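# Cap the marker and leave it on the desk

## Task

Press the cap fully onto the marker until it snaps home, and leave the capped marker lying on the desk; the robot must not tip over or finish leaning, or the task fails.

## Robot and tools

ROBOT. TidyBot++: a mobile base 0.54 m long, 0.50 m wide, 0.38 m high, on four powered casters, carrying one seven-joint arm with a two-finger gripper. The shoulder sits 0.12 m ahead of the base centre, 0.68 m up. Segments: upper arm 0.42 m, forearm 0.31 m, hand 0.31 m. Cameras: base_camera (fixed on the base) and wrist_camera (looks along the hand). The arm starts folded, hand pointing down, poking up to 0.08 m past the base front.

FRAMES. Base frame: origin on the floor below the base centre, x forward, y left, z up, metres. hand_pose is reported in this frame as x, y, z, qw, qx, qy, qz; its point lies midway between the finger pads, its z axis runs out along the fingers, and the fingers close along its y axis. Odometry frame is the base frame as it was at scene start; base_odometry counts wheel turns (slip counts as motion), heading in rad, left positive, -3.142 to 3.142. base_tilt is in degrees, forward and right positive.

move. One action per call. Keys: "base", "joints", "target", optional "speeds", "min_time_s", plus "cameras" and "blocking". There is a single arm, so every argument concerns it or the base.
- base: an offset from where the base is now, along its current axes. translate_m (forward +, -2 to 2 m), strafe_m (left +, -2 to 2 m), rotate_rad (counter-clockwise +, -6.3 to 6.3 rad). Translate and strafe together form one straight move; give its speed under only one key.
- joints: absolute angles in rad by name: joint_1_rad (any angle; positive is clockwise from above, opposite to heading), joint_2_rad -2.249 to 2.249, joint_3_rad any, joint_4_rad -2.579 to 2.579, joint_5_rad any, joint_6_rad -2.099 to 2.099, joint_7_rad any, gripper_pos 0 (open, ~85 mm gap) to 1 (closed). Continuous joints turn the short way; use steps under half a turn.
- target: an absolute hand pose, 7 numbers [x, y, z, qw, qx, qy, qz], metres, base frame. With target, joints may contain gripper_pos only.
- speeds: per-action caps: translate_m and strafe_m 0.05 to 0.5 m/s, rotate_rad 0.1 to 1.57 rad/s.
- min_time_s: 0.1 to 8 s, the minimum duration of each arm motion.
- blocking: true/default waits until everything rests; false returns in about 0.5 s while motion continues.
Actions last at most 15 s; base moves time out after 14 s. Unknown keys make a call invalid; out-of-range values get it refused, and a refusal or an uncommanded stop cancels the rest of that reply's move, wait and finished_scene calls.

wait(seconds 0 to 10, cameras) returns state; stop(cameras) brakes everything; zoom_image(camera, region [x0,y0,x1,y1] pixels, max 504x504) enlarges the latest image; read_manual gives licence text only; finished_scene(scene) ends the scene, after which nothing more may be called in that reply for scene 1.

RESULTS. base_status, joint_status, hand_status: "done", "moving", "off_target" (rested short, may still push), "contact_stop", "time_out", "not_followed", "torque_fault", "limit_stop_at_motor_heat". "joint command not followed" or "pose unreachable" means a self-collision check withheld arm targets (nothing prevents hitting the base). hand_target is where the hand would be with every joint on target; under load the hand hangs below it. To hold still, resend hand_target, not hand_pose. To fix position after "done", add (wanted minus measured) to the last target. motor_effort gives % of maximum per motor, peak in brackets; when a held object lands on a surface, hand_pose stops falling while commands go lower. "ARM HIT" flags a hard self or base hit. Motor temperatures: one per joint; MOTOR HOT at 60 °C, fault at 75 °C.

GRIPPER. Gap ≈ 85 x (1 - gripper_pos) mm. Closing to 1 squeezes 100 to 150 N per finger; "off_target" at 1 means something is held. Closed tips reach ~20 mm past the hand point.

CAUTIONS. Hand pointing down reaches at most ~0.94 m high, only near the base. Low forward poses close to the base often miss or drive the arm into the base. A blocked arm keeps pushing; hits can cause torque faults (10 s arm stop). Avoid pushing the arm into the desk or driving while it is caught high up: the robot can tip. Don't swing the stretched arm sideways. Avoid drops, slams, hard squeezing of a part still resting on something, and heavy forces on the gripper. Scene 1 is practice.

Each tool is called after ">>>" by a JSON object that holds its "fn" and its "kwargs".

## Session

>>> {"fn": "move", "kwargs": {"joints": {"joint_6_rad": 0.4}, "cameras": ["all"]}}

>>> {"fn": "move", "kwargs": {"base": {"rotate_rad": 1.5}, "cameras": ["wrist_camera"]}}

Scene clock: 1.87 s.
Motor temperatures (°C): [30 28 31 30 33 35 38]
move: done
base_odometry: x=+0.000 y=+0.000 heading=+0.000
base_tilt: forward=+0.9 right=-0.2
base_status: not commanded
joint_positions: joint_1_rad=-0.010 joint_2_rad=-0.365 joint_3_rad=+3.139 joint_4_rad=-2.505 joint_5_rad=+0.041 joint_6_rad=+0.316 joint_7_rad=+1.587 gripper_pos=+0.000
joint_status: all done
motor_effort: joint_1_rad=+1(1) joint_2_rad=-6(6) joint_3_rad=-1(1) joint_4_rad=+16(16) joint_5_rad=+0(1) joint_6_rad=+9(10) joint_7_rad=+0(1)
hand_pose: x=+0.5347 y=+0.0105 z=+0.8273 quat_wxyz=(+0.008, +0.790, +0.031, +0.612) (m; base frame)
hand_target: x=+0.5397 y=+0.0115 z=+0.8517 quat_wxyz=(+0.008, +0.764, +0.031, +0.644) (m; base frame)
hand_status: not commanded
pictures: base_camera, wrist_camera
camera_calibration:
wrist_camera: T_world_to_cam=[[0.0126827, -0.998665, 0.0500681, -0.0386943], [-0.238571, -0.0516482, -0.969751, 0.987409], [0.971042, 0.0003543, -0.238907, -0.189741], [0, 0, 0, 1]] pos_world=[0.420304, 0.0124225, 0.914147]

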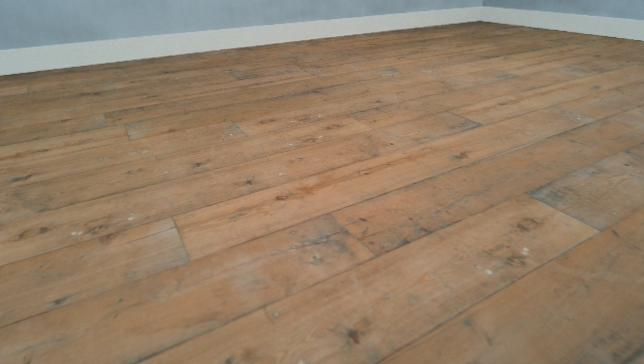

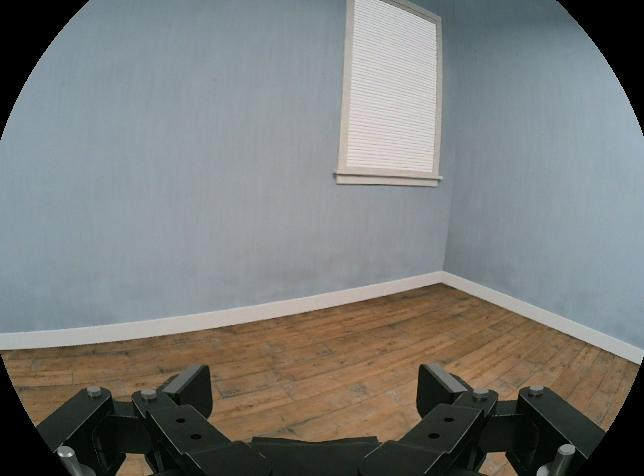

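Scene clock: 4.10 s.
move: done
base_odometry: x=+0.000 y=+0.000 heading=+1.499
base_tilt: forward=+0.8 right=-0.1
base_status: done
joint_positions: joint_1_rad=-0.010 joint_2_rad=-0.365 joint_3_rad=+3.139 joint_4_rad=-2.505 joint_5_rad=+0.041 joint_6_rad=+0.316 joint_7_rad=+1.587 gripper_pos=+0.000
joint_status: not commanded
motor_effort: joint_1_rad=+1(2) joint_2_rad=-7(7) joint_3_rad=-1(2) joint_4_rad=+16(16) joint_5_rad=+0(1) joint_6_rad=+10(10) joint_7_rad=+0(1)
hand_pose: x=+0.5347 y=+0.0106 z=+0.8275 quat_wxyz=(+0.008, +0.790, +0.031, +0.612) (m; base frame)
hand_target: x=+0.5397 y=+0.0115 z=+0.8517 quat_wxyz=(+0.008, +0.764, +0.031, +0.644) (m; base frame)
hand_status: not commanded
pictures: wrist_camera
camera_calibration:
wrist_camera: T_world_to_cam=[[0.0128471, -0.998665, 0.0500311, -0.0387341], [-0.237972, -0.0516513, -0.969898, 0.98739], [0.971187, 0.00055432, -0.238318, -0.190319], [0, 0, 0, 1]] pos_world=[0.420304, 0.0124231, 0.914249]

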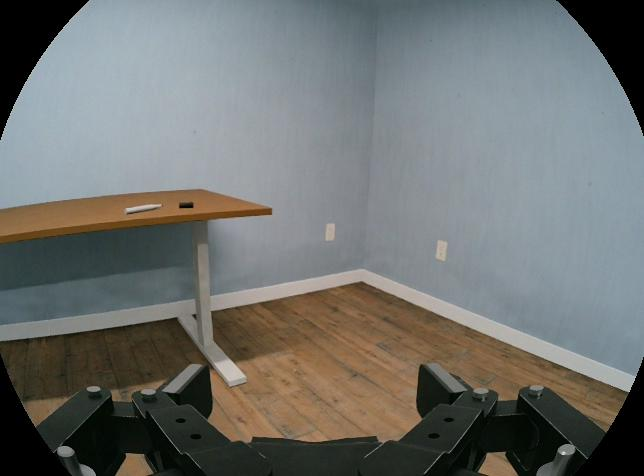

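>>> {"fn": "move", "kwargs": {"base": {"rotate_rad": 0.715}, "joints": {"joint_1_rad": 0, "joint_2_rad": 0.07, "joint_3_rad": 3.14, "joint_4_rad": -1.15, "joint_5_rad": 0, "joint_6_rad": -1.6, "joint_7_rad": 1.57}}}

>>> {"fn": "move", "kwargs": {"base": {"translate_m": 0.8, "strafe_m": -0.52}, "cameras": ["all"]}}

Scene clock: 10.00 s.
move: done
base_odometry: x=+0.000 y=+0.000 heading=+2.213
base_tilt: forward=+0.9 right=-0.1
base_status: done
joint_positions: joint_1_rad=-0.009 joint_2_rad=+0.049 joint_3_rad=+3.139 joint_4_rad=-1.182 joint_5_rad=+0.041 joint_6_rad=-1.536 joint_7_rad=+1.587 gripper_pos=+0.000
joint_status: all done
motor_effort: joint_1_rad=+1(2) joint_2_rad=-17(18) joint_3_rad=-1(2) joint_4_rad=+15(18) joint_5_rad=+0(1) joint_6_rad=+4(10) joint_7_rad=+0(1)
hand_pose: x=+0.5497 y=-0.0063 z=+0.9174 quat_wxyz=(+0.021, +0.982, +0.011, +0.186) (m; base frame)
hand_target: x=+0.5420 y=+0.0020 z=+0.9142 quat_wxyz=(+0.000, +0.987, +0.000, +0.160) (m; base frame)
hand_status: not commanded
pictures: none

Scene clock: 13.27 s.
move: done
base_odometry: x=-0.063 y=+0.952 heading=+2.214
base_tilt: forward=+0.9 right=-0.1
base_status: done
joint_positions: joint_1_rad=-0.008 joint_2_rad=+0.061 joint_3_rad=+3.139 joint_4_rad=-1.181 joint_5_rad=+0.041 joint_6_rad=-1.542 joint_7_rad=+1.587 gripper_pos=+0.000
joint_status: not commanded
motor_effort: joint_1_rad=+0(2) joint_2_rad=-18(20) joint_3_rad=-1(2) joint_4_rad=+15(15) joint_5_rad=+0(1) joint_6_rad=+5(5) joint_7_rad=+0(1)
hand_pose: x=+0.5512 y=-0.0071 z=+0.9123 quat_wxyz=(+0.021, +0.984, +0.010, +0.178) (m; base frame)
hand_target: x=+0.5420 y=+0.0020 z=+0.9142 quat_wxyz=(+0.000, +0.987, +0.000, +0.160) (m; base frame)
hand_status: not commanded
pictures: base_camera, wrist_camera
camera_calibration:
wrist_camera: T_world_to_cam=[[-0.00338263, -0.997912, 0.0645073, -0.0649731], [-0.932292, -0.0201849, -0.361143, 0.900207], [0.361691, -0.0613613, -0.930276, 0.780762], [0, 0, 0, 1]] pos_world=[0.556641, 0.00124177, 1.05562]

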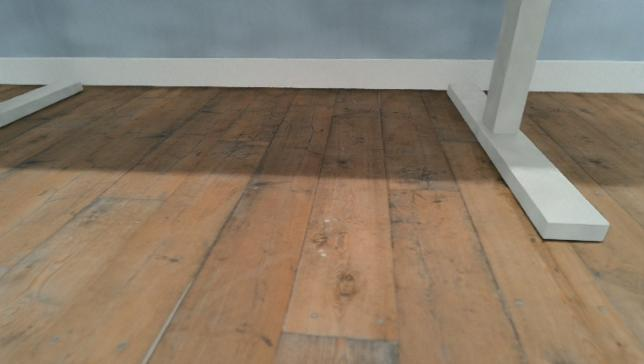

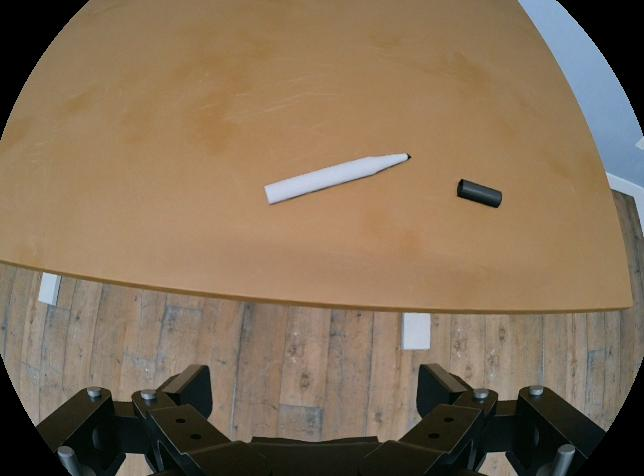

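>>> {"fn": "zoom_image", "kwargs": {"camera": "wrist_camera", "region": [440, 160, 520, 230]}}

Scaled by 6.300.

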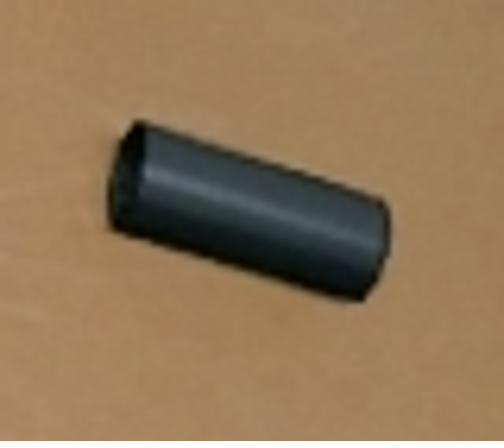

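>>> {"fn": "move", "kwargs": {"base": {"translate_m": 0.225}}}

>>> {"fn": "move", "kwargs": {"target": [0.53, -0.14, 0.82, 0.2942, 0.6195, -0.6761, 0.2696], "min_time_s": 2, "cameras": ["wrist_camera"]}}

Scene clock: 22.00 s.
move: done
base_odometry: x=-0.198 y=+1.133 heading=+2.213
base_tilt: forward=+0.8 right=-0.1
base_status: done
joint_positions: joint_1_rad=-0.007 joint_2_rad=+0.074 joint_3_rad=+3.139 joint_4_rad=-1.179 joint_5_rad=+0.041 joint_6_rad=-1.545 joint_7_rad=+1.587 gripper_pos=+0.000
joint_status: not commanded
motor_effort: joint_1_rad=+0(1) joint_2_rad=-19(22) joint_3_rad=-1(2) joint_4_rad=+15(15) joint_5_rad=+0(1) joint_6_rad=+4(5) joint_7_rad=+0(1)
hand_pose: x=+0.5537 y=-0.0071 z=+0.9068 quat_wxyz=(+0.021, +0.985, +0.010, +0.171) (m; base frame)
hand_target: x=+0.5420 y=+0.0020 z=+0.9142 quat_wxyz=(+0.000, +0.987, +0.000, +0.160) (m; base frame)
hand_status: not commanded
pictures: none

Scene clock: 24.70 s.
move: done
base_odometry: x=-0.198 y=+1.133 heading=+2.213
base_tilt: forward=+0.8 right=-0.1
base_status: not commanded
joint_positions: joint_1_rad=-0.469 joint_2_rad=+0.301 joint_3_rad=+3.518 joint_4_rad=-1.397 joint_5_rad=+0.593 joint_6_rad=-1.545 joint_7_rad=-0.146 gripper_pos=+0.000
joint_status: not commanded
motor_effort: joint_1_rad=+1(1) joint_2_rad=-23(24) joint_3_rad=+1(2) joint_4_rad=+14(15) joint_5_rad=+5(6) joint_6_rad=+0(4) joint_7_rad=+0(1)
hand_pose: x=+0.5475 y=-0.1130 z=+0.8117 quat_wxyz=(+0.242, +0.663, -0.664, +0.247) (m; base frame)
hand_target: x=+0.5300 y=-0.1400 z=+0.8200 quat_wxyz=(+0.294, +0.619, -0.676, +0.270) (m; base frame)
hand_status: done (0.033 m and 8.4 deg from the pose sent, 0.160 m and 98.1 deg at the start)
pictures: wrist_camera
camera_calibration:
wrist_camera: T_world_to_cam=[[-0.999788, 0.0197054, 0.00600672, 0.543748], [0.0109066, 0.753683, -0.657148, 0.669647], [-0.0174765, -0.656943, -0.753738, 0.678974], [0, 0, 0, 1]] pos_world=[0.548195, -0.0693691, 0.948559]

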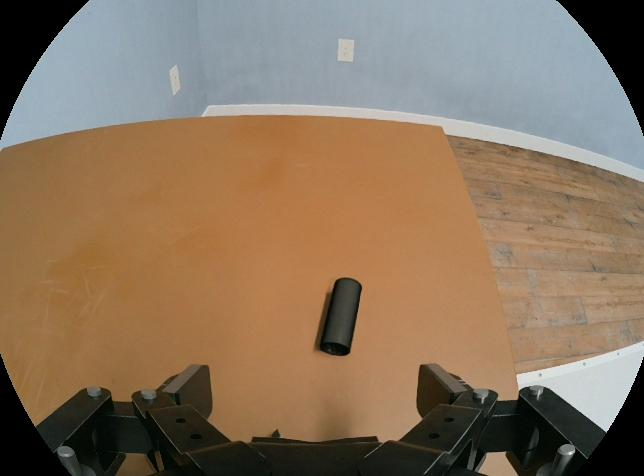

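>>> {"fn": "move", "kwargs": {"target": [0.521, -0.205, 0.768, 0.333, 0.558, -0.714, 0.260], "min_time_s": 1.2, "cameras": ["wrist_camera"]}}

Scene clock: 28.47 s.
move: done
base_odometry: x=-0.198 y=+1.133 heading=+2.213
base_tilt: forward=+0.8 right=-0.1
base_status: not commanded
joint_positions: joint_1_rad=-0.466 joint_2_rad=+0.411 joint_3_rad=+3.719 joint_4_rad=-1.487 joint_5_rad=+0.594 joint_6_rad=-1.488 joint_7_rad=-0.199 gripper_pos=+0.000
joint_status: not commanded
motor_effort: joint_1_rad=+1(1) joint_2_rad=-23(24) joint_3_rad=+3(4) joint_4_rad=+12(13) joint_5_rad=+6(6) joint_6_rad=-1(2) joint_7_rad=+0(1)
hand_pose: x=+0.5175 y=-0.1837 z=+0.7732 quat_wxyz=(+0.328, +0.586, -0.704, +0.232) (m; base frame)
hand_target: x=+0.5210 y=-0.2050 z=+0.7680 quat_wxyz=(+0.333, +0.558, -0.714, +0.260) (m; base frame)
hand_status: done (0.022 m and 4.7 deg from the pose sent, 0.105 m and 17.0 deg at the start)
pictures: wrist_camera
camera_calibration:
wrist_camera: T_world_to_cam=[[-0.971307, 0.227658, 0.0688112, 0.490309], [0.102887, 0.663078, -0.741445, 0.698823], [-0.214423, -0.713091, -0.667476, 0.627844], [0, 0, 0, 1]] pos_world=[0.538965, -0.127287, 0.903471]

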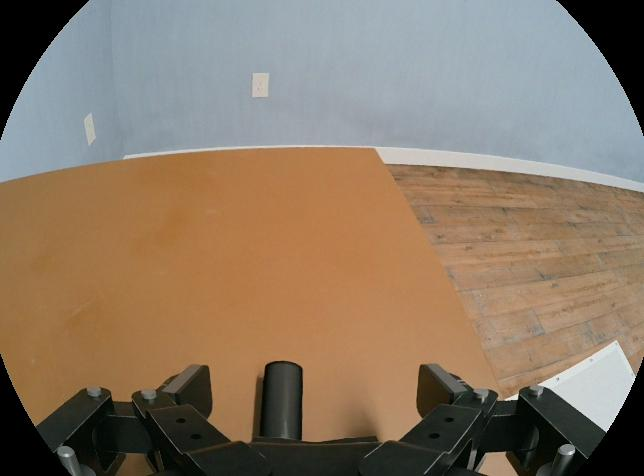

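>>> {"fn": "move", "kwargs": {"target": [0.538, -0.206, 0.742, 0.333, 0.558, -0.714, 0.260], "min_time_s": 1.2, "cameras": ["wrist_camera"]}}

Scene clock: 30.67 s.
move: done
base_odometry: x=-0.198 y=+1.133 heading=+2.213
base_tilt: forward=+0.9 right=-0.1
base_status: not commanded
joint_positions: joint_1_rad=-0.478 joint_2_rad=+0.489 joint_3_rad=+3.805 joint_4_rad=-1.487 joint_5_rad=+0.594 joint_6_rad=-1.417 joint_7_rad=-0.199 gripper_pos=+0.000
joint_status: not commanded
motor_effort: joint_1_rad=+0(1) joint_2_rad=-25(25) joint_3_rad=+4(5) joint_4_rad=+12(13) joint_5_rad=+6(7) joint_6_rad=-1(2) joint_7_rad=+0(1)
hand_pose: x=+0.5318 y=-0.2057 z=+0.7603 quat_wxyz=(+0.349, +0.571, -0.699, +0.251) (m; base frame)
hand_target: x=+0.5380 y=-0.2060 z=+0.7420 quat_wxyz=(+0.333, +0.558, -0.714, +0.260) (m; base frame)
hand_status: done (0.019 m and 3.1 deg from the pose sent, 0.043 m and 4.7 deg at the start)
pictures: wrist_camera
camera_calibration:
wrist_camera: T_world_to_cam=[[-0.967849, 0.244732, 0.0580926, 0.519818], [0.108312, 0.613943, -0.781884, 0.720237], [-0.227017, -0.750453, -0.620712, 0.570113], [0, 0, 0, 1]] pos_world=[0.554521, -0.141558, 0.88682]

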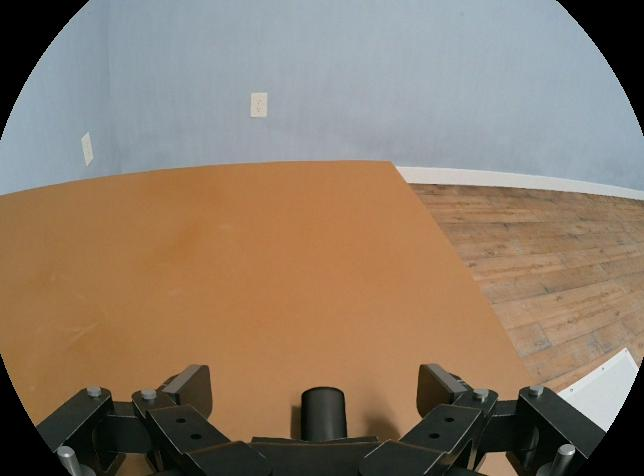

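>>> {"fn": "move", "kwargs": {"target": [0.536, -0.182, 0.726, 0.3144, 0.5646, -0.7226, 0.2457], "min_time_s": 1, "cameras": ["wrist_camera"]}}

Scene clock: 32.77 s.
move: done
base_odometry: x=-0.198 y=+1.133 heading=+2.213
base_tilt: forward=+0.9 right=-0.1
base_status: not commanded
joint_positions: joint_1_rad=-0.500 joint_2_rad=+0.489 joint_3_rad=+3.805 joint_4_rad=-1.502 joint_5_rad=+0.593 joint_6_rad=-1.416 joint_7_rad=-0.209 gripper_pos=+0.000
joint_status: not commanded
motor_effort: joint_1_rad=+1(1) joint_2_rad=-24(25) joint_3_rad=+5(5) joint_4_rad=+12(12) joint_5_rad=+6(7) joint_6_rad=-2(2) joint_7_rad=+0(1)
hand_pose: x=+0.5307 y=-0.1970 z=+0.7562 quat_wxyz=(+0.350, +0.576, -0.695, +0.250) (m; base frame)
hand_target: x=+0.5360 y=-0.1820 z=+0.7260 quat_wxyz=(+0.314, +0.565, -0.723, +0.246) (m; base frame)
hand_status: done (0.034 m and 5.3 deg from the pose sent, 0.042 m and 4.9 deg at the start)
pictures: wrist_camera
camera_calibration:
wrist_camera: T_world_to_cam=[[-0.970045, 0.234267, 0.0642706, 0.511427], [0.0969053, 0.615784, -0.781933, 0.718155], [-0.222758, -0.752283, -0.62004, 0.570658], [0, 0, 0, 1]] pos_world=[0.553634, -0.132742, 0.88251]

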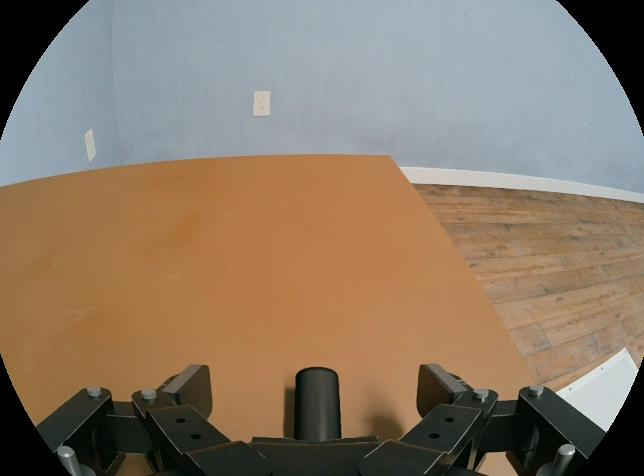

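>>> {"fn": "move", "kwargs": {"target": [0.536, -0.172, 0.710, 0.300, 0.572, -0.730, 0.235], "min_time_s": 1, "cameras": ["wrist_camera"]}}

Scene clock: 34.60 s.
move: done
base_odometry: x=-0.198 y=+1.133 heading=+2.213
base_tilt: forward=+0.9 right=-0.1
base_status: not commanded
joint_positions: joint_1_rad=-0.503 joint_2_rad=+0.489 joint_3_rad=+3.805 joint_4_rad=-1.524 joint_5_rad=+0.561 joint_6_rad=-1.388 joint_7_rad=-0.215 gripper_pos=+0.000
joint_status: not commanded
motor_effort: joint_1_rad=+1(1) joint_2_rad=-24(25) joint_3_rad=+4(5) joint_4_rad=+12(12) joint_5_rad=+6(7) joint_6_rad=-1(2) joint_7_rad=+0(1)
hand_pose: x=+0.5305 y=-0.1906 z=+0.7416 quat_wxyz=(+0.337, +0.582, -0.700, +0.242) (m; base frame)
hand_target: x=+0.5360 y=-0.1720 z=+0.7100 quat_wxyz=(+0.299, +0.570, -0.728, +0.234) (m; base frame)
hand_status: done (0.037 m and 5.6 deg from the pose sent, 0.053 m and 7.2 deg at the start)
pictures: wrist_camera
camera_calibration:
wrist_camera: T_world_to_cam=[[-0.971384, 0.228659, 0.064254, 0.510298], [0.100864, 0.642053, -0.759996, 0.689507], [-0.215034, -0.731767, -0.646744, 0.586017], [0, 0, 0, 1]] pos_world=[0.552162, -0.130556, 0.870236]

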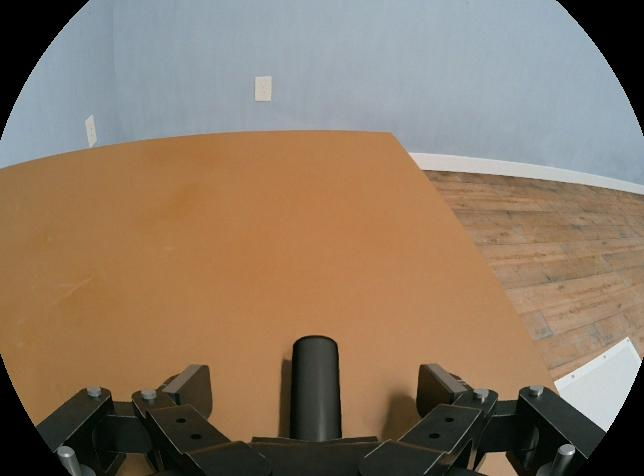

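>>> {"fn": "move", "kwargs": {"joints": {"gripper_pos": 0.92}}}

>>> {"fn": "move", "kwargs": {"target": [0.536, -0.175, 0.80, 0.3144, 0.5646, -0.7226, 0.2457], "min_time_s": 1.2}}

>>> {"fn": "move", "kwargs": {"joints": {"joint_7_rad": 2.98}, "cameras": ["wrist_camera"]}}

Scene clock: 36.63 s.
move: off_target
base_odometry: x=-0.198 y=+1.133 heading=+2.213
base_tilt: forward=+0.9 right=-0.1
base_status: not commanded
joint_positions: joint_1_rad=-0.513 joint_2_rad=+0.475 joint_3_rad=+3.806 joint_4_rad=-1.513 joint_5_rad=+0.561 joint_6_rad=-1.368 joint_7_rad=-0.224 gripper_pos=+0.827
joint_status: gripper_pos off_target (ended at +0.827, target +0.920)
motor_effort: joint_1_rad=+2(2) joint_2_rad=-18(24) joint_3_rad=+1(4) joint_4_rad=+4(11) joint_5_rad=-4(6) joint_6_rad=-3(4) joint_7_rad=+0(1)
hand_pose: x=+0.5416 y=-0.1870 z=+0.7471 quat_wxyz=(+0.317, +0.585, -0.702, +0.255) (m; base frame)
hand_target: x=+0.5360 y=-0.1720 z=+0.7100 quat_wxyz=(+0.299, +0.570, -0.728, +0.234) (m; base frame)
hand_status: not commanded
pictures: none

Scene clock: 38.17 s.
move: done
base_odometry: x=-0.198 y=+1.133 heading=+2.213
base_tilt: forward=+0.9 right=-0.1
base_status: not commanded
joint_positions: joint_1_rad=-0.481 joint_2_rad=+0.447 joint_3_rad=+3.757 joint_4_rad=-1.392 joint_5_rad=+0.561 joint_6_rad=-1.492 joint_7_rad=-0.224 gripper_pos=+0.827
joint_status: not commanded
motor_effort: joint_1_rad=+1(2) joint_2_rad=-24(25) joint_3_rad=+4(5) joint_4_rad=+12(13) joint_5_rad=+6(7) joint_6_rad=-1(3) joint_7_rad=-1(1)
hand_pose: x=+0.5468 y=-0.1778 z=+0.7858 quat_wxyz=(+0.303, +0.565, -0.723, +0.257) (m; base frame)
hand_target: x=+0.5360 y=-0.1750 z=+0.8000 quat_wxyz=(+0.314, +0.565, -0.723, +0.246) (m; base frame)
hand_status: done (0.018 m and 1.8 deg from the pose sent, 0.055 m and 3.5 deg at the start)
pictures: none

Scene clock: 41.57 s.
move: done
base_odometry: x=-0.198 y=+1.133 heading=+2.213
base_tilt: forward=+0.9 right=-0.1
base_status: not commanded
joint_positions: joint_1_rad=-0.481 joint_2_rad=+0.447 joint_3_rad=+3.757 joint_4_rad=-1.392 joint_5_rad=+0.561 joint_6_rad=-1.492 joint_7_rad=-3.231 gripper_pos=+0.827
joint_status: all done
motor_effort: joint_1_rad=+0(1) joint_2_rad=-25(25) joint_3_rad=+4(4) joint_4_rad=+13(13) joint_5_rad=+6(7) joint_6_rad=-1(1) joint_7_rad=+0(1)
hand_pose: x=+0.5467 y=-0.1778 z=+0.7859 quat_wxyz=(-0.236, -0.684, -0.612, +0.320) (m; base frame)
hand_target: x=+0.5360 y=-0.1750 z=+0.8000 quat_wxyz=(-0.239, -0.711, -0.579, +0.319) (m; base frame)
hand_status: not commanded
pictures: wrist_camera
camera_calibration:
wrist_camera: T_world_to_cam=[[0.990879, -0.126302, -0.0469827, -0.528265], [-0.0542862, -0.693229, 0.71867, -0.601361], [-0.123339, -0.709564, -0.693762, 0.618324], [0, 0, 0, 1]] pos_world=[0.567064, -0.0448608, 0.836331]

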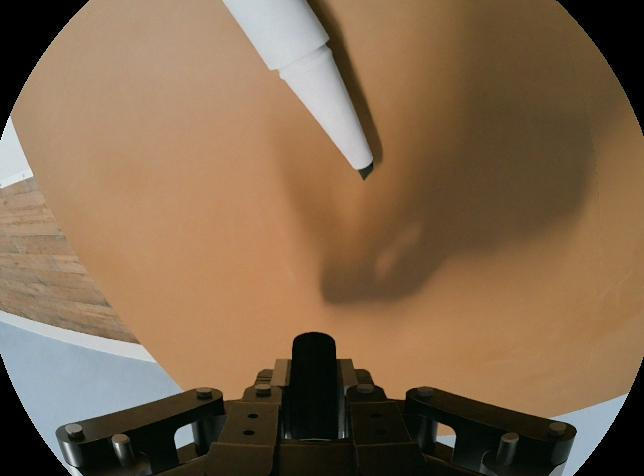

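>>> {"fn": "move", "kwargs": {"target": [0.53, -0.255, 0.785, -0.2357, -0.7127, -0.598, 0.2807], "min_time_s": 1.2}}

>>> {"fn": "move", "kwargs": {"target": [0.53, -0.255, 0.770, -0.2357, -0.7127, -0.598, 0.2807], "min_time_s": 0.7}}

Scene clock: 47.10 s.
move: done
base_odometry: x=-0.198 y=+1.133 heading=+2.213
base_tilt: forward=+0.9 right=-0.1
base_status: not commanded
joint_positions: joint_1_rad=+0.036 joint_2_rad=+0.364 joint_3_rad=+3.252 joint_4_rad=-1.402 joint_5_rad=+0.641 joint_6_rad=-1.492 joint_7_rad=-3.242 gripper_pos=+0.827
joint_status: not commanded
motor_effort: joint_1_rad=+0(1) joint_2_rad=-26(26) joint_3_rad=+0(4) joint_4_rad=+13(13) joint_5_rad=+5(6) joint_6_rad=+0(1) joint_7_rad=+0(1)
hand_pose: x=+0.5248 y=-0.2394 z=+0.7728 quat_wxyz=(-0.190, -0.714, -0.614, +0.276) (m; base frame)
hand_target: x=+0.5300 y=-0.2550 z=+0.7850 quat_wxyz=(-0.236, -0.713, -0.598, +0.281) (m; base frame)
hand_status: done (0.020 m and 5.6 deg from the pose sent, 0.079 m and 5.8 deg at the start)
pictures: none

Scene clock: 48.10 s.
move: done
base_odometry: x=-0.198 y=+1.133 heading=+2.213
base_tilt: forward=+0.9 right=-0.1
base_status: not commanded
joint_positions: joint_1_rad=+0.036 joint_2_rad=+0.364 joint_3_rad=+3.249 joint_4_rad=-1.440 joint_5_rad=+0.645 joint_6_rad=-1.475 joint_7_rad=-3.273 gripper_pos=+0.827
joint_status: not commanded
motor_effort: joint_1_rad=+1(1) joint_2_rad=-26(26) joint_3_rad=+0(1) joint_4_rad=+13(14) joint_5_rad=+5(5) joint_6_rad=+0(1) joint_7_rad=+0(1)
hand_pose: x=+0.5188 y=-0.2385 z=+0.7619 quat_wxyz=(-0.187, -0.717, -0.610, +0.280) (m; base frame)
hand_target: x=+0.5300 y=-0.2550 z=+0.7700 quat_wxyz=(-0.236, -0.713, -0.598, +0.281) (m; base frame)
hand_status: done (0.021 m and 5.7 deg from the pose sent, 0.017 m and 5.6 deg at the start)
pictures: none

>>> {"fn": "move", "kwargs": {"joints": {"joint_7_rad": -3.44, "joint_6_rad": -1.36}, "min_time_s": 0.8, "cameras": ["wrist_camera"]}}

Scene clock: 51.27 s.
move: done
base_odometry: x=-0.198 y=+1.133 heading=+2.213
base_tilt: forward=+0.9 right=-0.1
base_status: not commanded
joint_positions: joint_1_rad=+0.036 joint_2_rad=+0.364 joint_3_rad=+3.249 joint_4_rad=-1.440 joint_5_rad=+0.653 joint_6_rad=-1.426 joint_7_rad=-3.366 gripper_pos=+0.827
joint_status: all done
motor_effort: joint_1_rad=+0(1) joint_2_rad=-25(26) joint_3_rad=+0(1) joint_4_rad=+13(13) joint_5_rad=+4(5) joint_6_rad=+0(2) joint_7_rad=+0(2)
hand_pose: x=+0.5338 y=-0.2413 z=+0.7613 quat_wxyz=(-0.217, -0.740, -0.583, +0.256) (m; base frame)
hand_target: x=+0.5472 y=-0.2551 z=+0.7680 quat_wxyz=(-0.264, -0.735, -0.573, +0.248) (m; base frame)
hand_status: not commanded
pictures: wrist_camera
camera_calibration:
wrist_camera: T_world_to_cam=[[0.975497, -0.215111, 0.0461906, -0.608766], [-0.196471, -0.757208, 0.622925, -0.495024], [-0.0990219, -0.616736, -0.780917, 0.630355], [0, 0, 0, 1]] pos_world=[0.55901, -0.117025, 0.828737]

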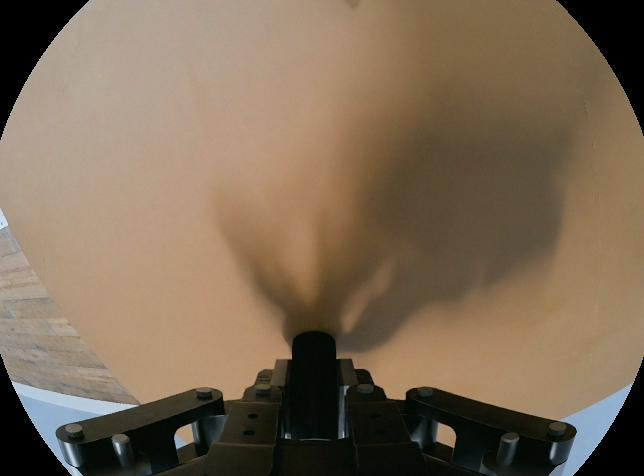

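>>> {"fn": "move", "kwargs": {"target": [0.5472, -0.2551, 0.758, -0.264, -0.735, -0.573, 0.248], "min_time_s": 0.7}}

>>> {"fn": "move", "kwargs": {"target": [0.5472, -0.2551, 0.751, -0.264, -0.735, -0.573, 0.248], "min_time_s": 0.7, "cameras": ["wrist_camera"]}}

Scene clock: 53.87 s.
move: done
base_odometry: x=-0.198 y=+1.133 heading=+2.213
base_tilt: forward=+0.9 right=-0.1
base_status: not commanded
joint_positions: joint_1_rad=+0.036 joint_2_rad=+0.359 joint_3_rad=+3.249 joint_4_rad=-1.453 joint_5_rad=+0.664 joint_6_rad=-1.406 joint_7_rad=-3.385 gripper_pos=+0.827
joint_status: not commanded
motor_effort: joint_1_rad=+1(1) joint_2_rad=-23(25) joint_3_rad=+0(0) joint_4_rad=+12(13) joint_5_rad=+3(4) joint_6_rad=+1(1) joint_7_rad=-1(1)
hand_pose: x=+0.5356 y=-0.2440 z=+0.7610 quat_wxyz=(-0.227, -0.740, -0.580, +0.252) (m; base frame)
hand_target: x=+0.5472 y=-0.2551 z=+0.7580 quat_wxyz=(-0.264, -0.735, -0.573, +0.248) (m; base frame)
hand_status: done (0.016 m and 4.4 deg from the pose sent, 0.019 m and 5.6 deg at the start)
pictures: none

Scene clock: 54.87 s.
move: done
base_odometry: x=-0.198 y=+1.133 heading=+2.213
base_tilt: forward=+0.9 right=-0.1
base_status: not commanded
joint_positions: joint_1_rad=+0.036 joint_2_rad=+0.355 joint_3_rad=+3.249 joint_4_rad=-1.464 joint_5_rad=+0.675 joint_6_rad=-1.392 joint_7_rad=-3.399 gripper_pos=+0.827
joint_status: not commanded
motor_effort: joint_1_rad=+1(2) joint_2_rad=-21(23) joint_3_rad=+0(1) joint_4_rad=+10(12) joint_5_rad=+2(3) joint_6_rad=+1(2) joint_7_rad=+0(1)
hand_pose: x=+0.5362 y=-0.2463 z=+0.7608 quat_wxyz=(-0.233, -0.741, -0.578, +0.251) (m; base frame)
hand_target: x=+0.5472 y=-0.2551 z=+0.7510 quat_wxyz=(-0.264, -0.735, -0.573, +0.248) (m; base frame)
hand_status: done (0.017 m and 3.6 deg from the pose sent, 0.019 m and 4.4 deg at the start)
pictures: wrist_camera
camera_calibration:
wrist_camera: T_world_to_cam=[[0.973756, -0.213486, 0.0788831, -0.635746], [-0.214398, -0.744139, 0.632685, -0.492705], [-0.0763694, -0.632993, -0.770381, 0.602993], [0, 0, 0, 1]] pos_world=[0.559476, -0.120674, 0.826411]

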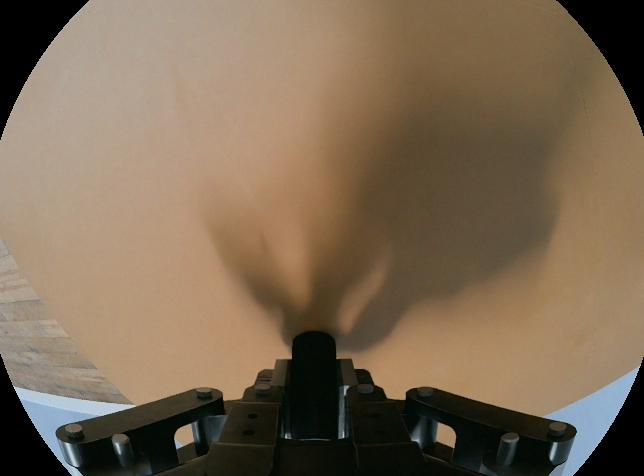

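>>> {"fn": "move", "kwargs": {"joints": {"gripper_pos": 0.5}}}

>>> {"fn": "move", "kwargs": {"target": [0.565, -0.17, 0.85, -0.264, -0.735, -0.573, 0.248], "min_time_s": 1}}

>>> {"fn": "move", "kwargs": {"joints": {"joint_1_rad": 0.051, "joint_2_rad": 0.24, "joint_3_rad": 3.14, "joint_4_rad": -1.25, "joint_5_rad": 0, "joint_6_rad": -1.68, "joint_7_rad": 0.40, "gripper_pos": 0}, "cameras": ["wrist_camera"]}}

Scene clock: 59.47 s.
move: done
base_odometry: x=-0.198 y=+1.133 heading=+2.213
base_tilt: forward=+0.8 right=-0.1
base_status: not commanded
joint_positions: joint_1_rad=+0.036 joint_2_rad=+0.358 joint_3_rad=+3.249 joint_4_rad=-1.484 joint_5_rad=+0.675 joint_6_rad=-1.380 joint_7_rad=-3.400 gripper_pos=+0.500
joint_status: all done
motor_effort: joint_1_rad=+0(1) joint_2_rad=-25(27) joint_3_rad=+1(1) joint_4_rad=+13(14) joint_5_rad=+5(5) joint_6_rad=-1(1) joint_7_rad=+0(1)
hand_pose: x=+0.5338 y=-0.2458 z=+0.7533 quat_wxyz=(-0.229, -0.738, -0.582, +0.254) (m; base frame)
hand_target: x=+0.5472 y=-0.2551 z=+0.7510 quat_wxyz=(-0.264, -0.735, -0.573, +0.248) (m; base frame)
hand_status: not commanded
pictures: none

Scene clock: 60.93 s.
move: done
base_odometry: x=-0.198 y=+1.133 heading=+2.213
base_tilt: forward=+0.9 right=-0.1
base_status: not commanded
joint_positions: joint_1_rad=-0.119 joint_2_rad=+0.358 joint_3_rad=+3.236 joint_4_rad=-1.213 joint_5_rad=+0.675 joint_6_rad=-1.620 joint_7_rad=-3.400 gripper_pos=+0.500
joint_status: not commanded
motor_effort: joint_1_rad=+1(2) joint_2_rad=-26(27) joint_3_rad=+0(1) joint_4_rad=+14(14) joint_5_rad=+5(6) joint_6_rad=+0(1) joint_7_rad=-1(1)
hand_pose: x=+0.5719 y=-0.1743 z=+0.8396 quat_wxyz=(-0.265, -0.740, -0.577, +0.225) (m; base frame)
hand_target: x=+0.5650 y=-0.1700 z=+0.8500 quat_wxyz=(-0.264, -0.735, -0.573, +0.248) (m; base frame)
hand_status: done (0.013 m and 2.7 deg from the pose sent, 0.127 m and 4.2 deg at the start)
pictures: none

Scene clock: 63.80 s.
move: done
base_odometry: x=-0.198 y=+1.133 heading=+2.213
base_tilt: forward=+0.9 right=-0.1
base_status: not commanded
joint_positions: joint_1_rad=+0.039 joint_2_rad=+0.257 joint_3_rad=+3.166 joint_4_rad=-1.217 joint_5_rad=+0.075 joint_6_rad=-1.621 joint_7_rad=-5.811 gripper_pos=+0.000
joint_status: all done
motor_effort: joint_1_rad=+1(2) joint_2_rad=-23(27) joint_3_rad=-1(2) joint_4_rad=+14(15) joint_5_rad=+0(6) joint_6_rad=+1(2) joint_7_rad=+0(1)
hand_pose: x=+0.5514 y=-0.0486 z=+0.8090 quat_wxyz=(-0.024, -0.834, +0.550, -0.040) (m; base frame)
hand_target: x=+0.5231 y=-0.0187 z=+0.8047 quat_wxyz=(-0.007, -0.820, +0.573, +0.012) (m; base frame)
hand_status: not commanded
pictures: wrist_camera
camera_calibration:
wrist_camera: T_world_to_cam=[[-0.923049, -0.384207, 0.0191384, 0.47379], [-0.384021, 0.917401, -0.104414, 0.397897], [0.0225591, -0.103729, -0.99435, 0.91883], [0, 0, 0, 1]] pos_world=[0.569404, -0.0876882, 0.946117]

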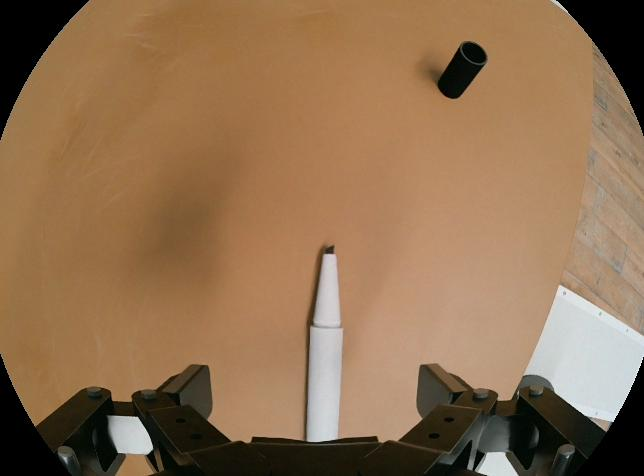

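>>> {"fn": "move", "kwargs": {"joints": {"joint_1_rad": 0.02, "joint_2_rad": 0.24, "joint_4_rad": -1.41, "joint_5_rad": -0.10, "joint_6_rad": -1.50}, "min_time_s": 0.8, "cameras": ["wrist_camera"]}}

Scene clock: 67.03 s.
move: done
base_odometry: x=-0.198 y=+1.133 heading=+2.213
base_tilt: forward=+0.9 right=-0.1
base_status: not commanded
joint_positions: joint_1_rad=+0.029 joint_2_rad=+0.255 joint_3_rad=+3.165 joint_4_rad=-1.379 joint_5_rad=-0.022 joint_6_rad=-1.557 joint_7_rad=-5.811 gripper_pos=+0.000
joint_status: all done
motor_effort: joint_1_rad=+0(2) joint_2_rad=-23(25) joint_3_rad=-1(1) joint_4_rad=+13(15) joint_5_rad=-1(1) joint_6_rad=+0(2) joint_7_rad=+0(1)
hand_pose: x=+0.5237 y=-0.0124 z=+0.7582 quat_wxyz=(-0.006, -0.838, +0.544, +0.025) (m; base frame)
hand_target: x=+0.5304 y=+0.0247 z=+0.7560 quat_wxyz=(+0.040, -0.825, +0.563, +0.031) (m; base frame)
hand_status: not commanded
pictures: wrist_camera
camera_calibration:
wrist_camera: T_world_to_cam=[[-0.91394, -0.401118, 0.0617817, 0.425796], [-0.400332, 0.916025, 0.0251625, 0.258984], [-0.0666867, -0.0017362, -0.997772, 0.923258], [0, 0, 0, 1]] pos_world=[0.554401, -0.0648377, 0.888378]

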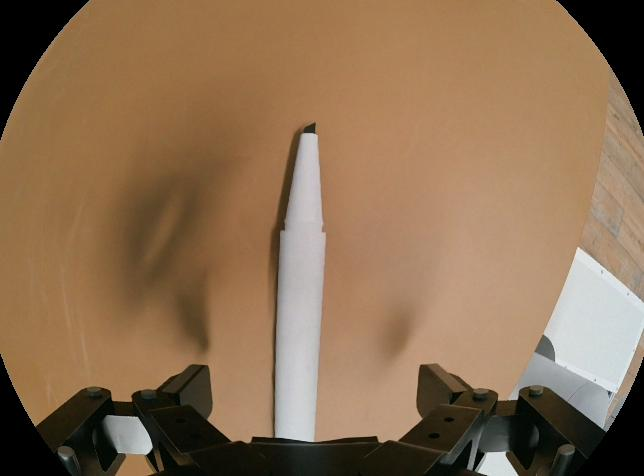

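>>> {"fn": "move", "kwargs": {"joints": {"joint_2_rad": 0.24, "joint_4_rad": -1.472, "joint_6_rad": -1.395}, "min_time_s": 0.8}}

Scene clock: 69.13 s.
move: done
base_odometry: x=-0.198 y=+1.133 heading=+2.213
base_tilt: forward=+0.9 right=-0.2
base_status: not commanded
joint_positions: joint_1_rad=+0.029 joint_2_rad=+0.255 joint_3_rad=+3.165 joint_4_rad=-1.440 joint_5_rad=-0.023 joint_6_rad=-1.460 joint_7_rad=-5.811 gripper_pos=+0.000
joint_status: all done
motor_effort: joint_1_rad=+0(1) joint_2_rad=-24(25) joint_3_rad=-1(2) joint_4_rad=+14(15) joint_5_rad=-1(1) joint_6_rad=+1(2) joint_7_rad=+0(1)
hand_pose: x=+0.5333 y=-0.0127 z=+0.7388 quat_wxyz=(+0.004, -0.838, +0.545, +0.010) (m; base frame)
hand_target: x=+0.5417 y=+0.0241 z=+0.7367 quat_wxyz=(+0.051, -0.823, +0.566, +0.013) (m; base frame)
hand_status: not commanded
pictures: none

>>> {"fn": "move", "kwargs": {"joints": {"gripper_pos": 1}}}

>>> {"fn": "move", "kwargs": {"joints": {"joint_1_rad": 0, "joint_2_rad": 0.10, "joint_4_rad": -1.55, "joint_5_rad": 0, "joint_6_rad": -1.30}, "min_time_s": 1, "cameras": ["wrist_camera"]}}

Scene clock: 71.17 s.
move: off_target
base_odometry: x=-0.198 y=+1.133 heading=+2.213
base_tilt: forward=+0.9 right=-0.1
base_status: not commanded
joint_positions: joint_1_rad=+0.029 joint_2_rad=+0.240 joint_3_rad=+3.164 joint_4_rad=-1.440 joint_5_rad=-0.026 joint_6_rad=-1.453 joint_7_rad=-5.811 gripper_pos=+0.838
joint_status: gripper_pos off_target (ended at +0.838, target +1.000)
motor_effort: joint_1_rad=+1(1) joint_2_rad=-22(23) joint_3_rad=-1(2) joint_4_rad=+13(14) joint_5_rad=-1(2) joint_6_rad=+1(3) joint_7_rad=+0(1)
hand_pose: x=+0.5342 y=-0.0116 z=+0.7451 quat_wxyz=(+0.011, -0.838, +0.545, +0.001) (m; base frame)
hand_target: x=+0.5417 y=+0.0241 z=+0.7367 quat_wxyz=(+0.051, -0.823, +0.566, +0.013) (m; base frame)
hand_status: not commanded
pictures: none

Scene clock: 72.50 s.
move: done
base_odometry: x=-0.198 y=+1.133 heading=+2.213
base_tilt: forward=+0.9 right=-0.1
base_status: not commanded
joint_positions: joint_1_rad=+0.013 joint_2_rad=+0.112 joint_3_rad=+3.164 joint_4_rad=-1.517 joint_5_rad=-0.026 joint_6_rad=-1.368 joint_7_rad=-5.811 gripper_pos=+0.838
joint_status: all done
motor_effort: joint_1_rad=+0(2) joint_2_rad=-20(24) joint_3_rad=-1(2) joint_4_rad=+15(15) joint_5_rad=-1(1) joint_6_rad=+2(3) joint_7_rad=+0(1)
hand_pose: x=+0.5250 y=-0.0049 z=+0.7737 quat_wxyz=(+0.046, -0.840, +0.537, -0.056) (m; base frame)
hand_target: x=+0.5336 y=+0.0020 z=+0.7700 quat_wxyz=(+0.053, -0.830, +0.549, -0.080) (m; base frame)
hand_status: not commanded
pictures: wrist_camera
camera_calibration:
wrist_camera: T_world_to_cam=[[-0.903661, -0.412604, -0.114698, 0.560201], [-0.408924, 0.910906, -0.055057, 0.318732], [0.127196, -0.00285001, -0.991874, 0.832468], [0, 0, 0, 1]] pos_world=[0.530682, -0.056821, 0.907506]

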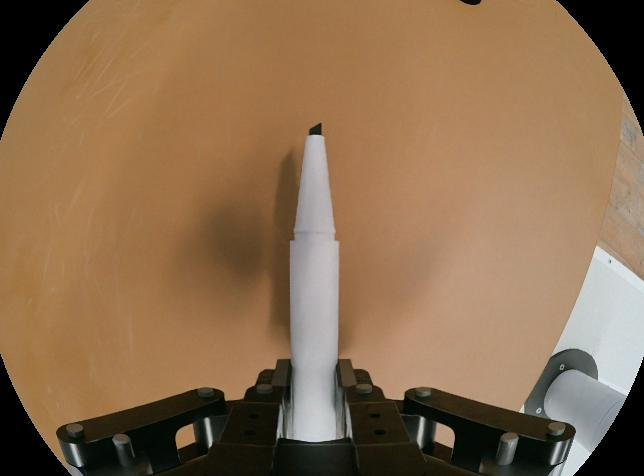

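>>> {"fn": "move", "kwargs": {"joints": {"joint_6_rad": 0.745, "joint_7_rad": -1.63}}}

>>> {"fn": "move", "kwargs": {"base": {"translate_m": -0.174, "strafe_m": -0.2585}, "joints": {"joint_1_rad": 0, "joint_2_rad": 0.05, "joint_3_rad": 3.14, "joint_4_rad": -2.22, "joint_5_rad": 0}, "cameras": ["wrist_camera"]}}

Scene clock: 84.00 s.
move: done
base_odometry: x=-0.198 y=+1.133 heading=+2.213
base_tilt: forward=+0.9 right=-0.1
base_status: not commanded
joint_positions: joint_1_rad=+0.013 joint_2_rad=+0.105 joint_3_rad=+3.164 joint_4_rad=-1.522 joint_5_rad=-0.026 joint_6_rad=+0.659 joint_7_rad=-7.841 gripper_pos=+0.838
joint_status: all done
motor_effort: joint_1_rad=+1(1) joint_2_rad=-22(25) joint_3_rad=-1(1) joint_4_rad=+18(19) joint_5_rad=+0(1) joint_6_rad=+8(11) joint_7_rad=-1(1)
hand_pose: x=+0.7330 y=-0.0237 z=+1.2594 quat_wxyz=(+0.885, +0.016, +0.465, -0.017) (m; base frame)
hand_target: x=+0.7192 y=+0.0022 z=+1.2679 quat_wxyz=(+0.899, +0.013, +0.437, +0.027) (m; base frame)
hand_status: not commanded
pictures: none

Scene clock: 85.93 s.
move: done
base_odometry: x=+0.113 y=+1.148 heading=+2.214
base_tilt: forward=+0.8 right=-0.1
base_status: done
joint_positions: joint_1_rad=+0.006 joint_2_rad=+0.067 joint_3_rad=+3.158 joint_4_rad=-2.189 joint_5_rad=-0.026 joint_6_rad=+0.664 joint_7_rad=-7.841 gripper_pos=+0.838
joint_status: all done
motor_effort: joint_1_rad=+0(3) joint_2_rad=-19(25) joint_3_rad=+0(3) joint_4_rad=+15(18) joint_5_rad=+0(1) joint_6_rad=+9(11) joint_7_rad=+0(1)
hand_pose: x=+0.7019 y=-0.0163 z=+0.8962 quat_wxyz=(+0.700, +0.016, +0.714, -0.011) (m; base frame)
hand_target: x=+0.6916 y=+0.0023 z=+0.9140 quat_wxyz=(+0.723, +0.020, +0.690, +0.022) (m; base frame)
hand_status: not commanded
pictures: wrist_camera
camera_calibration:
wrist_camera: T_world_to_cam=[[0.0137716, 0.999811, 0.0136951, -0.00668766], [0.031521, -0.0141237, 0.999403, -0.86099], [0.999408, -0.0133317, -0.0317096, -0.541493], [0, 0, 0, 1]] pos_world=[0.568404, -0.012693, 0.843397]

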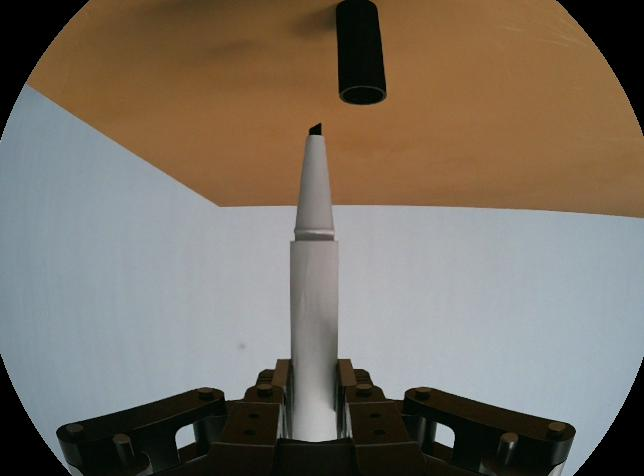

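>>> {"fn": "move", "kwargs": {"base": {"strafe_m": 0.0205, "translate_m": 0.001}}}

>>> {"fn": "move", "kwargs": {"joints": {"joint_2_rad": 0.115, "joint_4_rad": -2.27, "joint_6_rad": 0.835}, "min_time_s": 1, "cameras": ["wrist_camera"]}}

>>> {"fn": "zoom_image", "kwargs": {"camera": "wrist_camera", "region": [250, 80, 390, 220]}}

Scene clock: 88.60 s.
move: done
base_odometry: x=+0.096 y=+1.137 heading=+2.214
base_tilt: forward=+0.9 right=-0.1
base_status: done
joint_positions: joint_1_rad=-0.002 joint_2_rad=+0.066 joint_3_rad=+3.152 joint_4_rad=-2.189 joint_5_rad=-0.026 joint_6_rad=+0.664 joint_7_rad=-7.841 gripper_pos=+0.838
joint_status: not commanded
motor_effort: joint_1_rad=+1(2) joint_2_rad=-19(20) joint_3_rad=-1(3) joint_4_rad=+15(16) joint_5_rad=+0(1) joint_6_rad=+10(10) joint_7_rad=+0(1)
hand_pose: x=+0.7018 y=-0.0083 z=+0.8968 quat_wxyz=(+0.700, +0.011, +0.714, -0.006) (m; base frame)
hand_target: x=+0.6916 y=+0.0023 z=+0.9140 quat_wxyz=(+0.723, +0.020, +0.690, +0.022) (m; base frame)
hand_status: not commanded
pictures: none

Scene clock: 89.90 s.
move: done
base_odometry: x=+0.096 y=+1.137 heading=+2.214
base_tilt: forward=+0.9 right=-0.1
base_status: not commanded
joint_positions: joint_1_rad=-0.002 joint_2_rad=+0.094 joint_3_rad=+3.152 joint_4_rad=-2.235 joint_5_rad=-0.026 joint_6_rad=+0.751 joint_7_rad=-7.841 gripper_pos=+0.838
joint_status: all done
motor_effort: joint_1_rad=+0(1) joint_2_rad=-19(20) joint_3_rad=-1(1) joint_4_rad=+15(16) joint_5_rad=+0(1) joint_6_rad=+10(11) joint_7_rad=+0(1)
hand_pose: x=+0.6979 y=-0.0087 z=+0.8820 quat_wxyz=(+0.704, +0.011, +0.710, -0.007) (m; base frame)
hand_target: x=+0.6943 y=+0.0022 z=+0.8777 quat_wxyz=(+0.714, +0.020, +0.699, +0.022) (m; base frame)
hand_status: not commanded
pictures: wrist_camera
camera_calibration:
wrist_camera: T_world_to_cam=[[0.00135966, 0.999922, 0.0124345, -0.00420445], [0.0186918, -0.0124578, 0.999748, -0.837978], [0.999824, -0.00112689, -0.0187073, -0.549452], [0, 0, 0, 1]] pos_world=[0.565024, -0.00685441, 0.82754]

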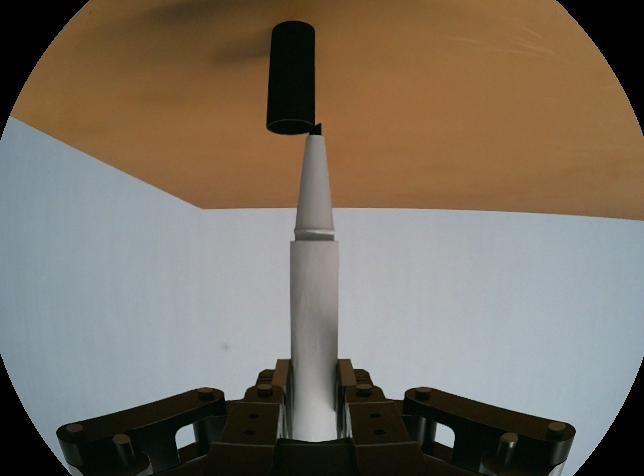

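Scaled by 3.600.

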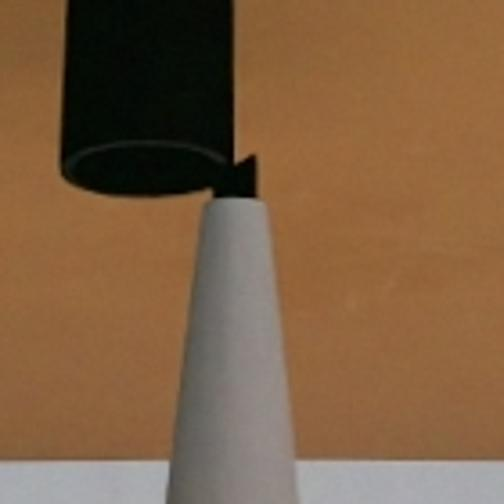

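>>> {"fn": "move", "kwargs": {"joints": {"joint_2_rad": 0.06}, "min_time_s": 0.4}}

>>> {"fn": "move", "kwargs": {"base": {"strafe_m": -0.01}, "cameras": ["wrist_camera"]}}

Scene clock: 92.13 s.
move: done
base_odometry: x=+0.096 y=+1.137 heading=+2.214
base_tilt: forward=+0.9 right=-0.1
base_status: not commanded
joint_positions: joint_1_rad=-0.002 joint_2_rad=+0.070 joint_3_rad=+3.152 joint_4_rad=-2.238 joint_5_rad=-0.026 joint_6_rad=+0.752 joint_7_rad=-7.841 gripper_pos=+0.838
joint_status: all done
motor_effort: joint_1_rad=+0(1) joint_2_rad=-19(20) joint_3_rad=-1(1) joint_4_rad=+15(15) joint_5_rad=+0(0) joint_6_rad=+10(11) joint_7_rad=+0(1)
hand_pose: x=+0.6925 y=-0.0087 z=+0.8953 quat_wxyz=(+0.713, +0.011, +0.701, -0.007) (m; base frame)
hand_target: x=+0.6827 y=+0.0022 z=+0.9090 quat_wxyz=(+0.733, +0.020, +0.680, +0.022) (m; base frame)
hand_status: not commanded
pictures: none

Scene clock: 92.73 s.
move: done
base_odometry: x=+0.104 y=+1.143 heading=+2.214
base_tilt: forward=+0.8 right=-0.1
base_status: done
joint_positions: joint_1_rad=+0.001 joint_2_rad=+0.070 joint_3_rad=+3.151 joint_4_rad=-2.238 joint_5_rad=-0.026 joint_6_rad=+0.752 joint_7_rad=-7.841 gripper_pos=+0.838
joint_status: not commanded
motor_effort: joint_1_rad=+1(3) joint_2_rad=-19(20) joint_3_rad=-1(3) joint_4_rad=+15(15) joint_5_rad=+0(1) joint_6_rad=+9(10) joint_7_rad=+0(1)
hand_pose: x=+0.6924 y=-0.0098 z=+0.8953 quat_wxyz=(+0.713, +0.012, +0.701, -0.008) (m; base frame)
hand_target: x=+0.6827 y=+0.0022 z=+0.9090 quat_wxyz=(+0.733, +0.020, +0.680, +0.022) (m; base frame)
hand_status: not commanded
pictures: wrist_camera
camera_calibration:
wrist_camera: T_world_to_cam=[[0.00296445, 0.999918, 0.0124671, -0.00444697], [-0.00502992, -0.0124521, 0.99991, -0.834913], [0.999983, -0.0030269, 0.00499259, -0.565108], [0, 0, 0, 1]] pos_world=[0.560912, -0.00766033, 0.837714]

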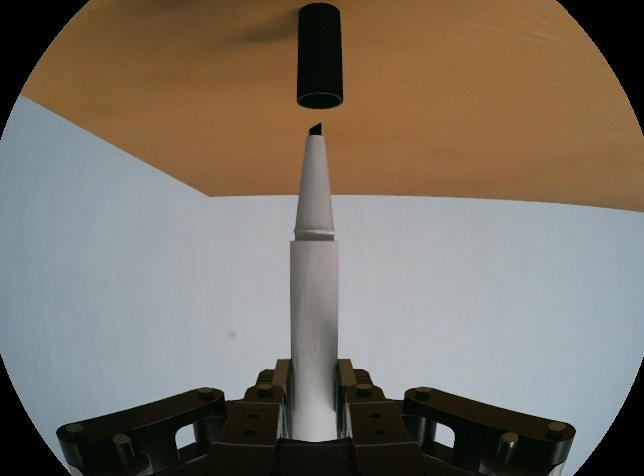

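>>> {"fn": "move", "kwargs": {"base": {"translate_m": 0.005, "strafe_m": 0.001}}}

>>> {"fn": "move", "kwargs": {"joints": {"joint_2_rad": 0.125, "joint_4_rad": -2.275, "joint_6_rad": 0.86}, "min_time_s": 1, "cameras": ["wrist_camera"]}}

>>> {"fn": "zoom_image", "kwargs": {"camera": "wrist_camera", "region": [250, 80, 390, 220]}}

Scene clock: 95.07 s.
move: done
base_odometry: x=+0.100 y=+1.146 heading=+2.214
base_tilt: forward=+0.8 right=-0.1
base_status: done
joint_positions: joint_1_rad=+0.001 joint_2_rad=+0.068 joint_3_rad=+3.151 joint_4_rad=-2.239 joint_5_rad=-0.026 joint_6_rad=+0.753 joint_7_rad=-7.841 gripper_pos=+0.838
joint_status: not commanded
motor_effort: joint_1_rad=+0(3) joint_2_rad=-18(22) joint_3_rad=-1(2) joint_4_rad=+15(16) joint_5_rad=+0(1) joint_6_rad=+9(11) joint_7_rad=+0(1)
hand_pose: x=+0.6918 y=-0.0097 z=+0.8958 quat_wxyz=(+0.713, +0.012, +0.701, -0.008) (m; base frame)
hand_target: x=+0.6827 y=+0.0022 z=+0.9090 quat_wxyz=(+0.733, +0.020, +0.680, +0.022) (m; base frame)
hand_status: not commanded
pictures: none

Scene clock: 96.40 s.
move: done
base_odometry: x=+0.100 y=+1.146 heading=+2.214
base_tilt: forward=+0.9 right=-0.1
base_status: not commanded
joint_positions: joint_1_rad=+0.001 joint_2_rad=+0.107 joint_3_rad=+3.151 joint_4_rad=-2.242 joint_5_rad=-0.026 joint_6_rad=+0.773 joint_7_rad=-7.841 gripper_pos=+0.838
joint_status: all done
motor_effort: joint_1_rad=+0(1) joint_2_rad=-19(20) joint_3_rad=-1(1) joint_4_rad=+14(16) joint_5_rad=+0(1) joint_6_rad=+10(11) joint_7_rad=+0(1)
hand_pose: x=+0.6991 y=-0.0098 z=+0.8779 quat_wxyz=(+0.705, +0.012, +0.709, -0.008) (m; base frame)
hand_target: x=+0.6949 y=+0.0022 z=+0.8771 quat_wxyz=(+0.718, +0.020, +0.696, +0.022) (m; base frame)
hand_status: not commanded
pictures: wrist_camera
camera_calibration:
wrist_camera: T_world_to_cam=[[0.00341869, 0.999923, 0.0118983, -0.00396916], [0.0161685, -0.0119521, 0.999798, -0.832133], [0.999863, -0.00322562, -0.0162081, -0.553027], [0, 0, 0, 1]] pos_world=[0.566419, -0.00776075, 0.823049]

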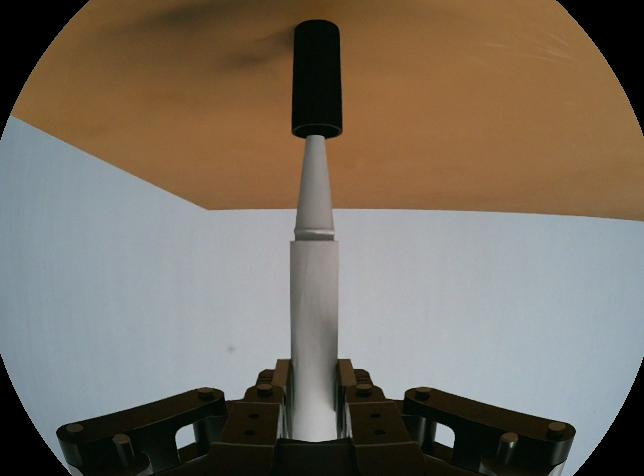

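Scaled by 3.600.

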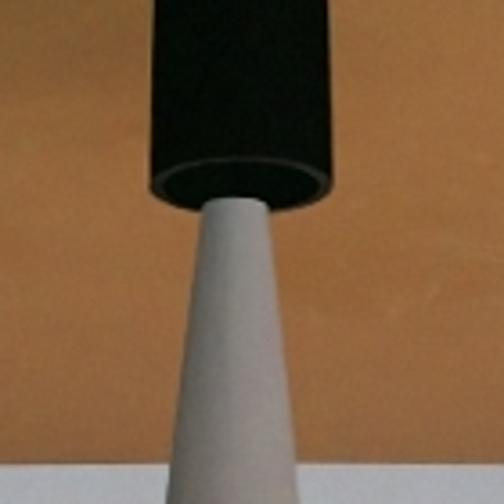

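>>> {"fn": "move", "kwargs": {"joints": {"joint_2_rad": 0.165, "joint_4_rad": -2.31, "joint_6_rad": 0.925}, "min_time_s": 1, "cameras": ["wrist_camera"]}}

Scene clock: 99.93 s.
move: done
base_odometry: x=+0.100 y=+1.146 heading=+2.214
base_tilt: forward=+0.8 right=-0.1
base_status: not commanded
joint_positions: joint_1_rad=+0.001 joint_2_rad=+0.132 joint_3_rad=+3.151 joint_4_rad=-2.266 joint_5_rad=-0.026 joint_6_rad=+0.856 joint_7_rad=-7.841 gripper_pos=+0.838
joint_status: all done
motor_effort: joint_1_rad=+0(1) joint_2_rad=-18(20) joint_3_rad=-1(2) joint_4_rad=+12(15) joint_5_rad=+0(1) joint_6_rad=+8(11) joint_7_rad=+0(1)
hand_pose: x=+0.6983 y=-0.0102 z=+0.8766 quat_wxyz=(+0.717, +0.011, +0.697, -0.009) (m; base frame)
hand_target: x=+0.6937 y=+0.0022 z=+0.8563 quat_wxyz=(+0.714, +0.020, +0.699, +0.022) (m; base frame)
hand_status: not commanded
pictures: wrist_camera
camera_calibration:
wrist_camera: T_world_to_cam=[[0.0045406, 0.99994, 0.00993153, -0.00262983], [-0.0181376, -0.00984764, 0.999787, -0.80687], [0.999825, -0.00471977, 0.0180918, -0.582327], [0, 0, 0, 1]] pos_world=[0.567602, -0.00806455, 0.81726]

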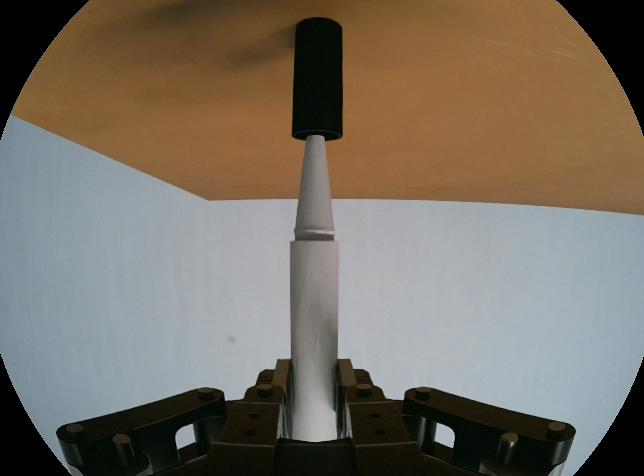

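>>> {"fn": "zoom_image", "kwargs": {"camera": "wrist_camera", "region": [280, 95, 360, 175]}}

Scaled by 6.300.

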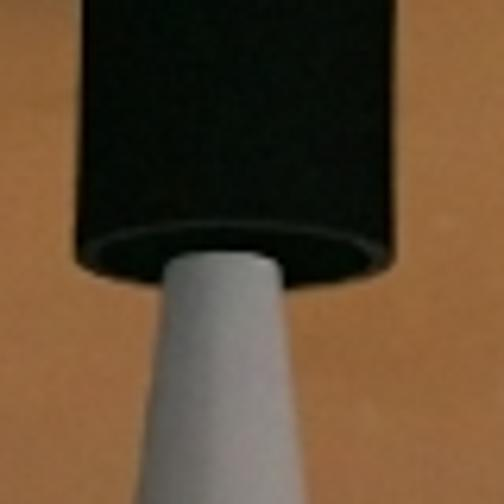

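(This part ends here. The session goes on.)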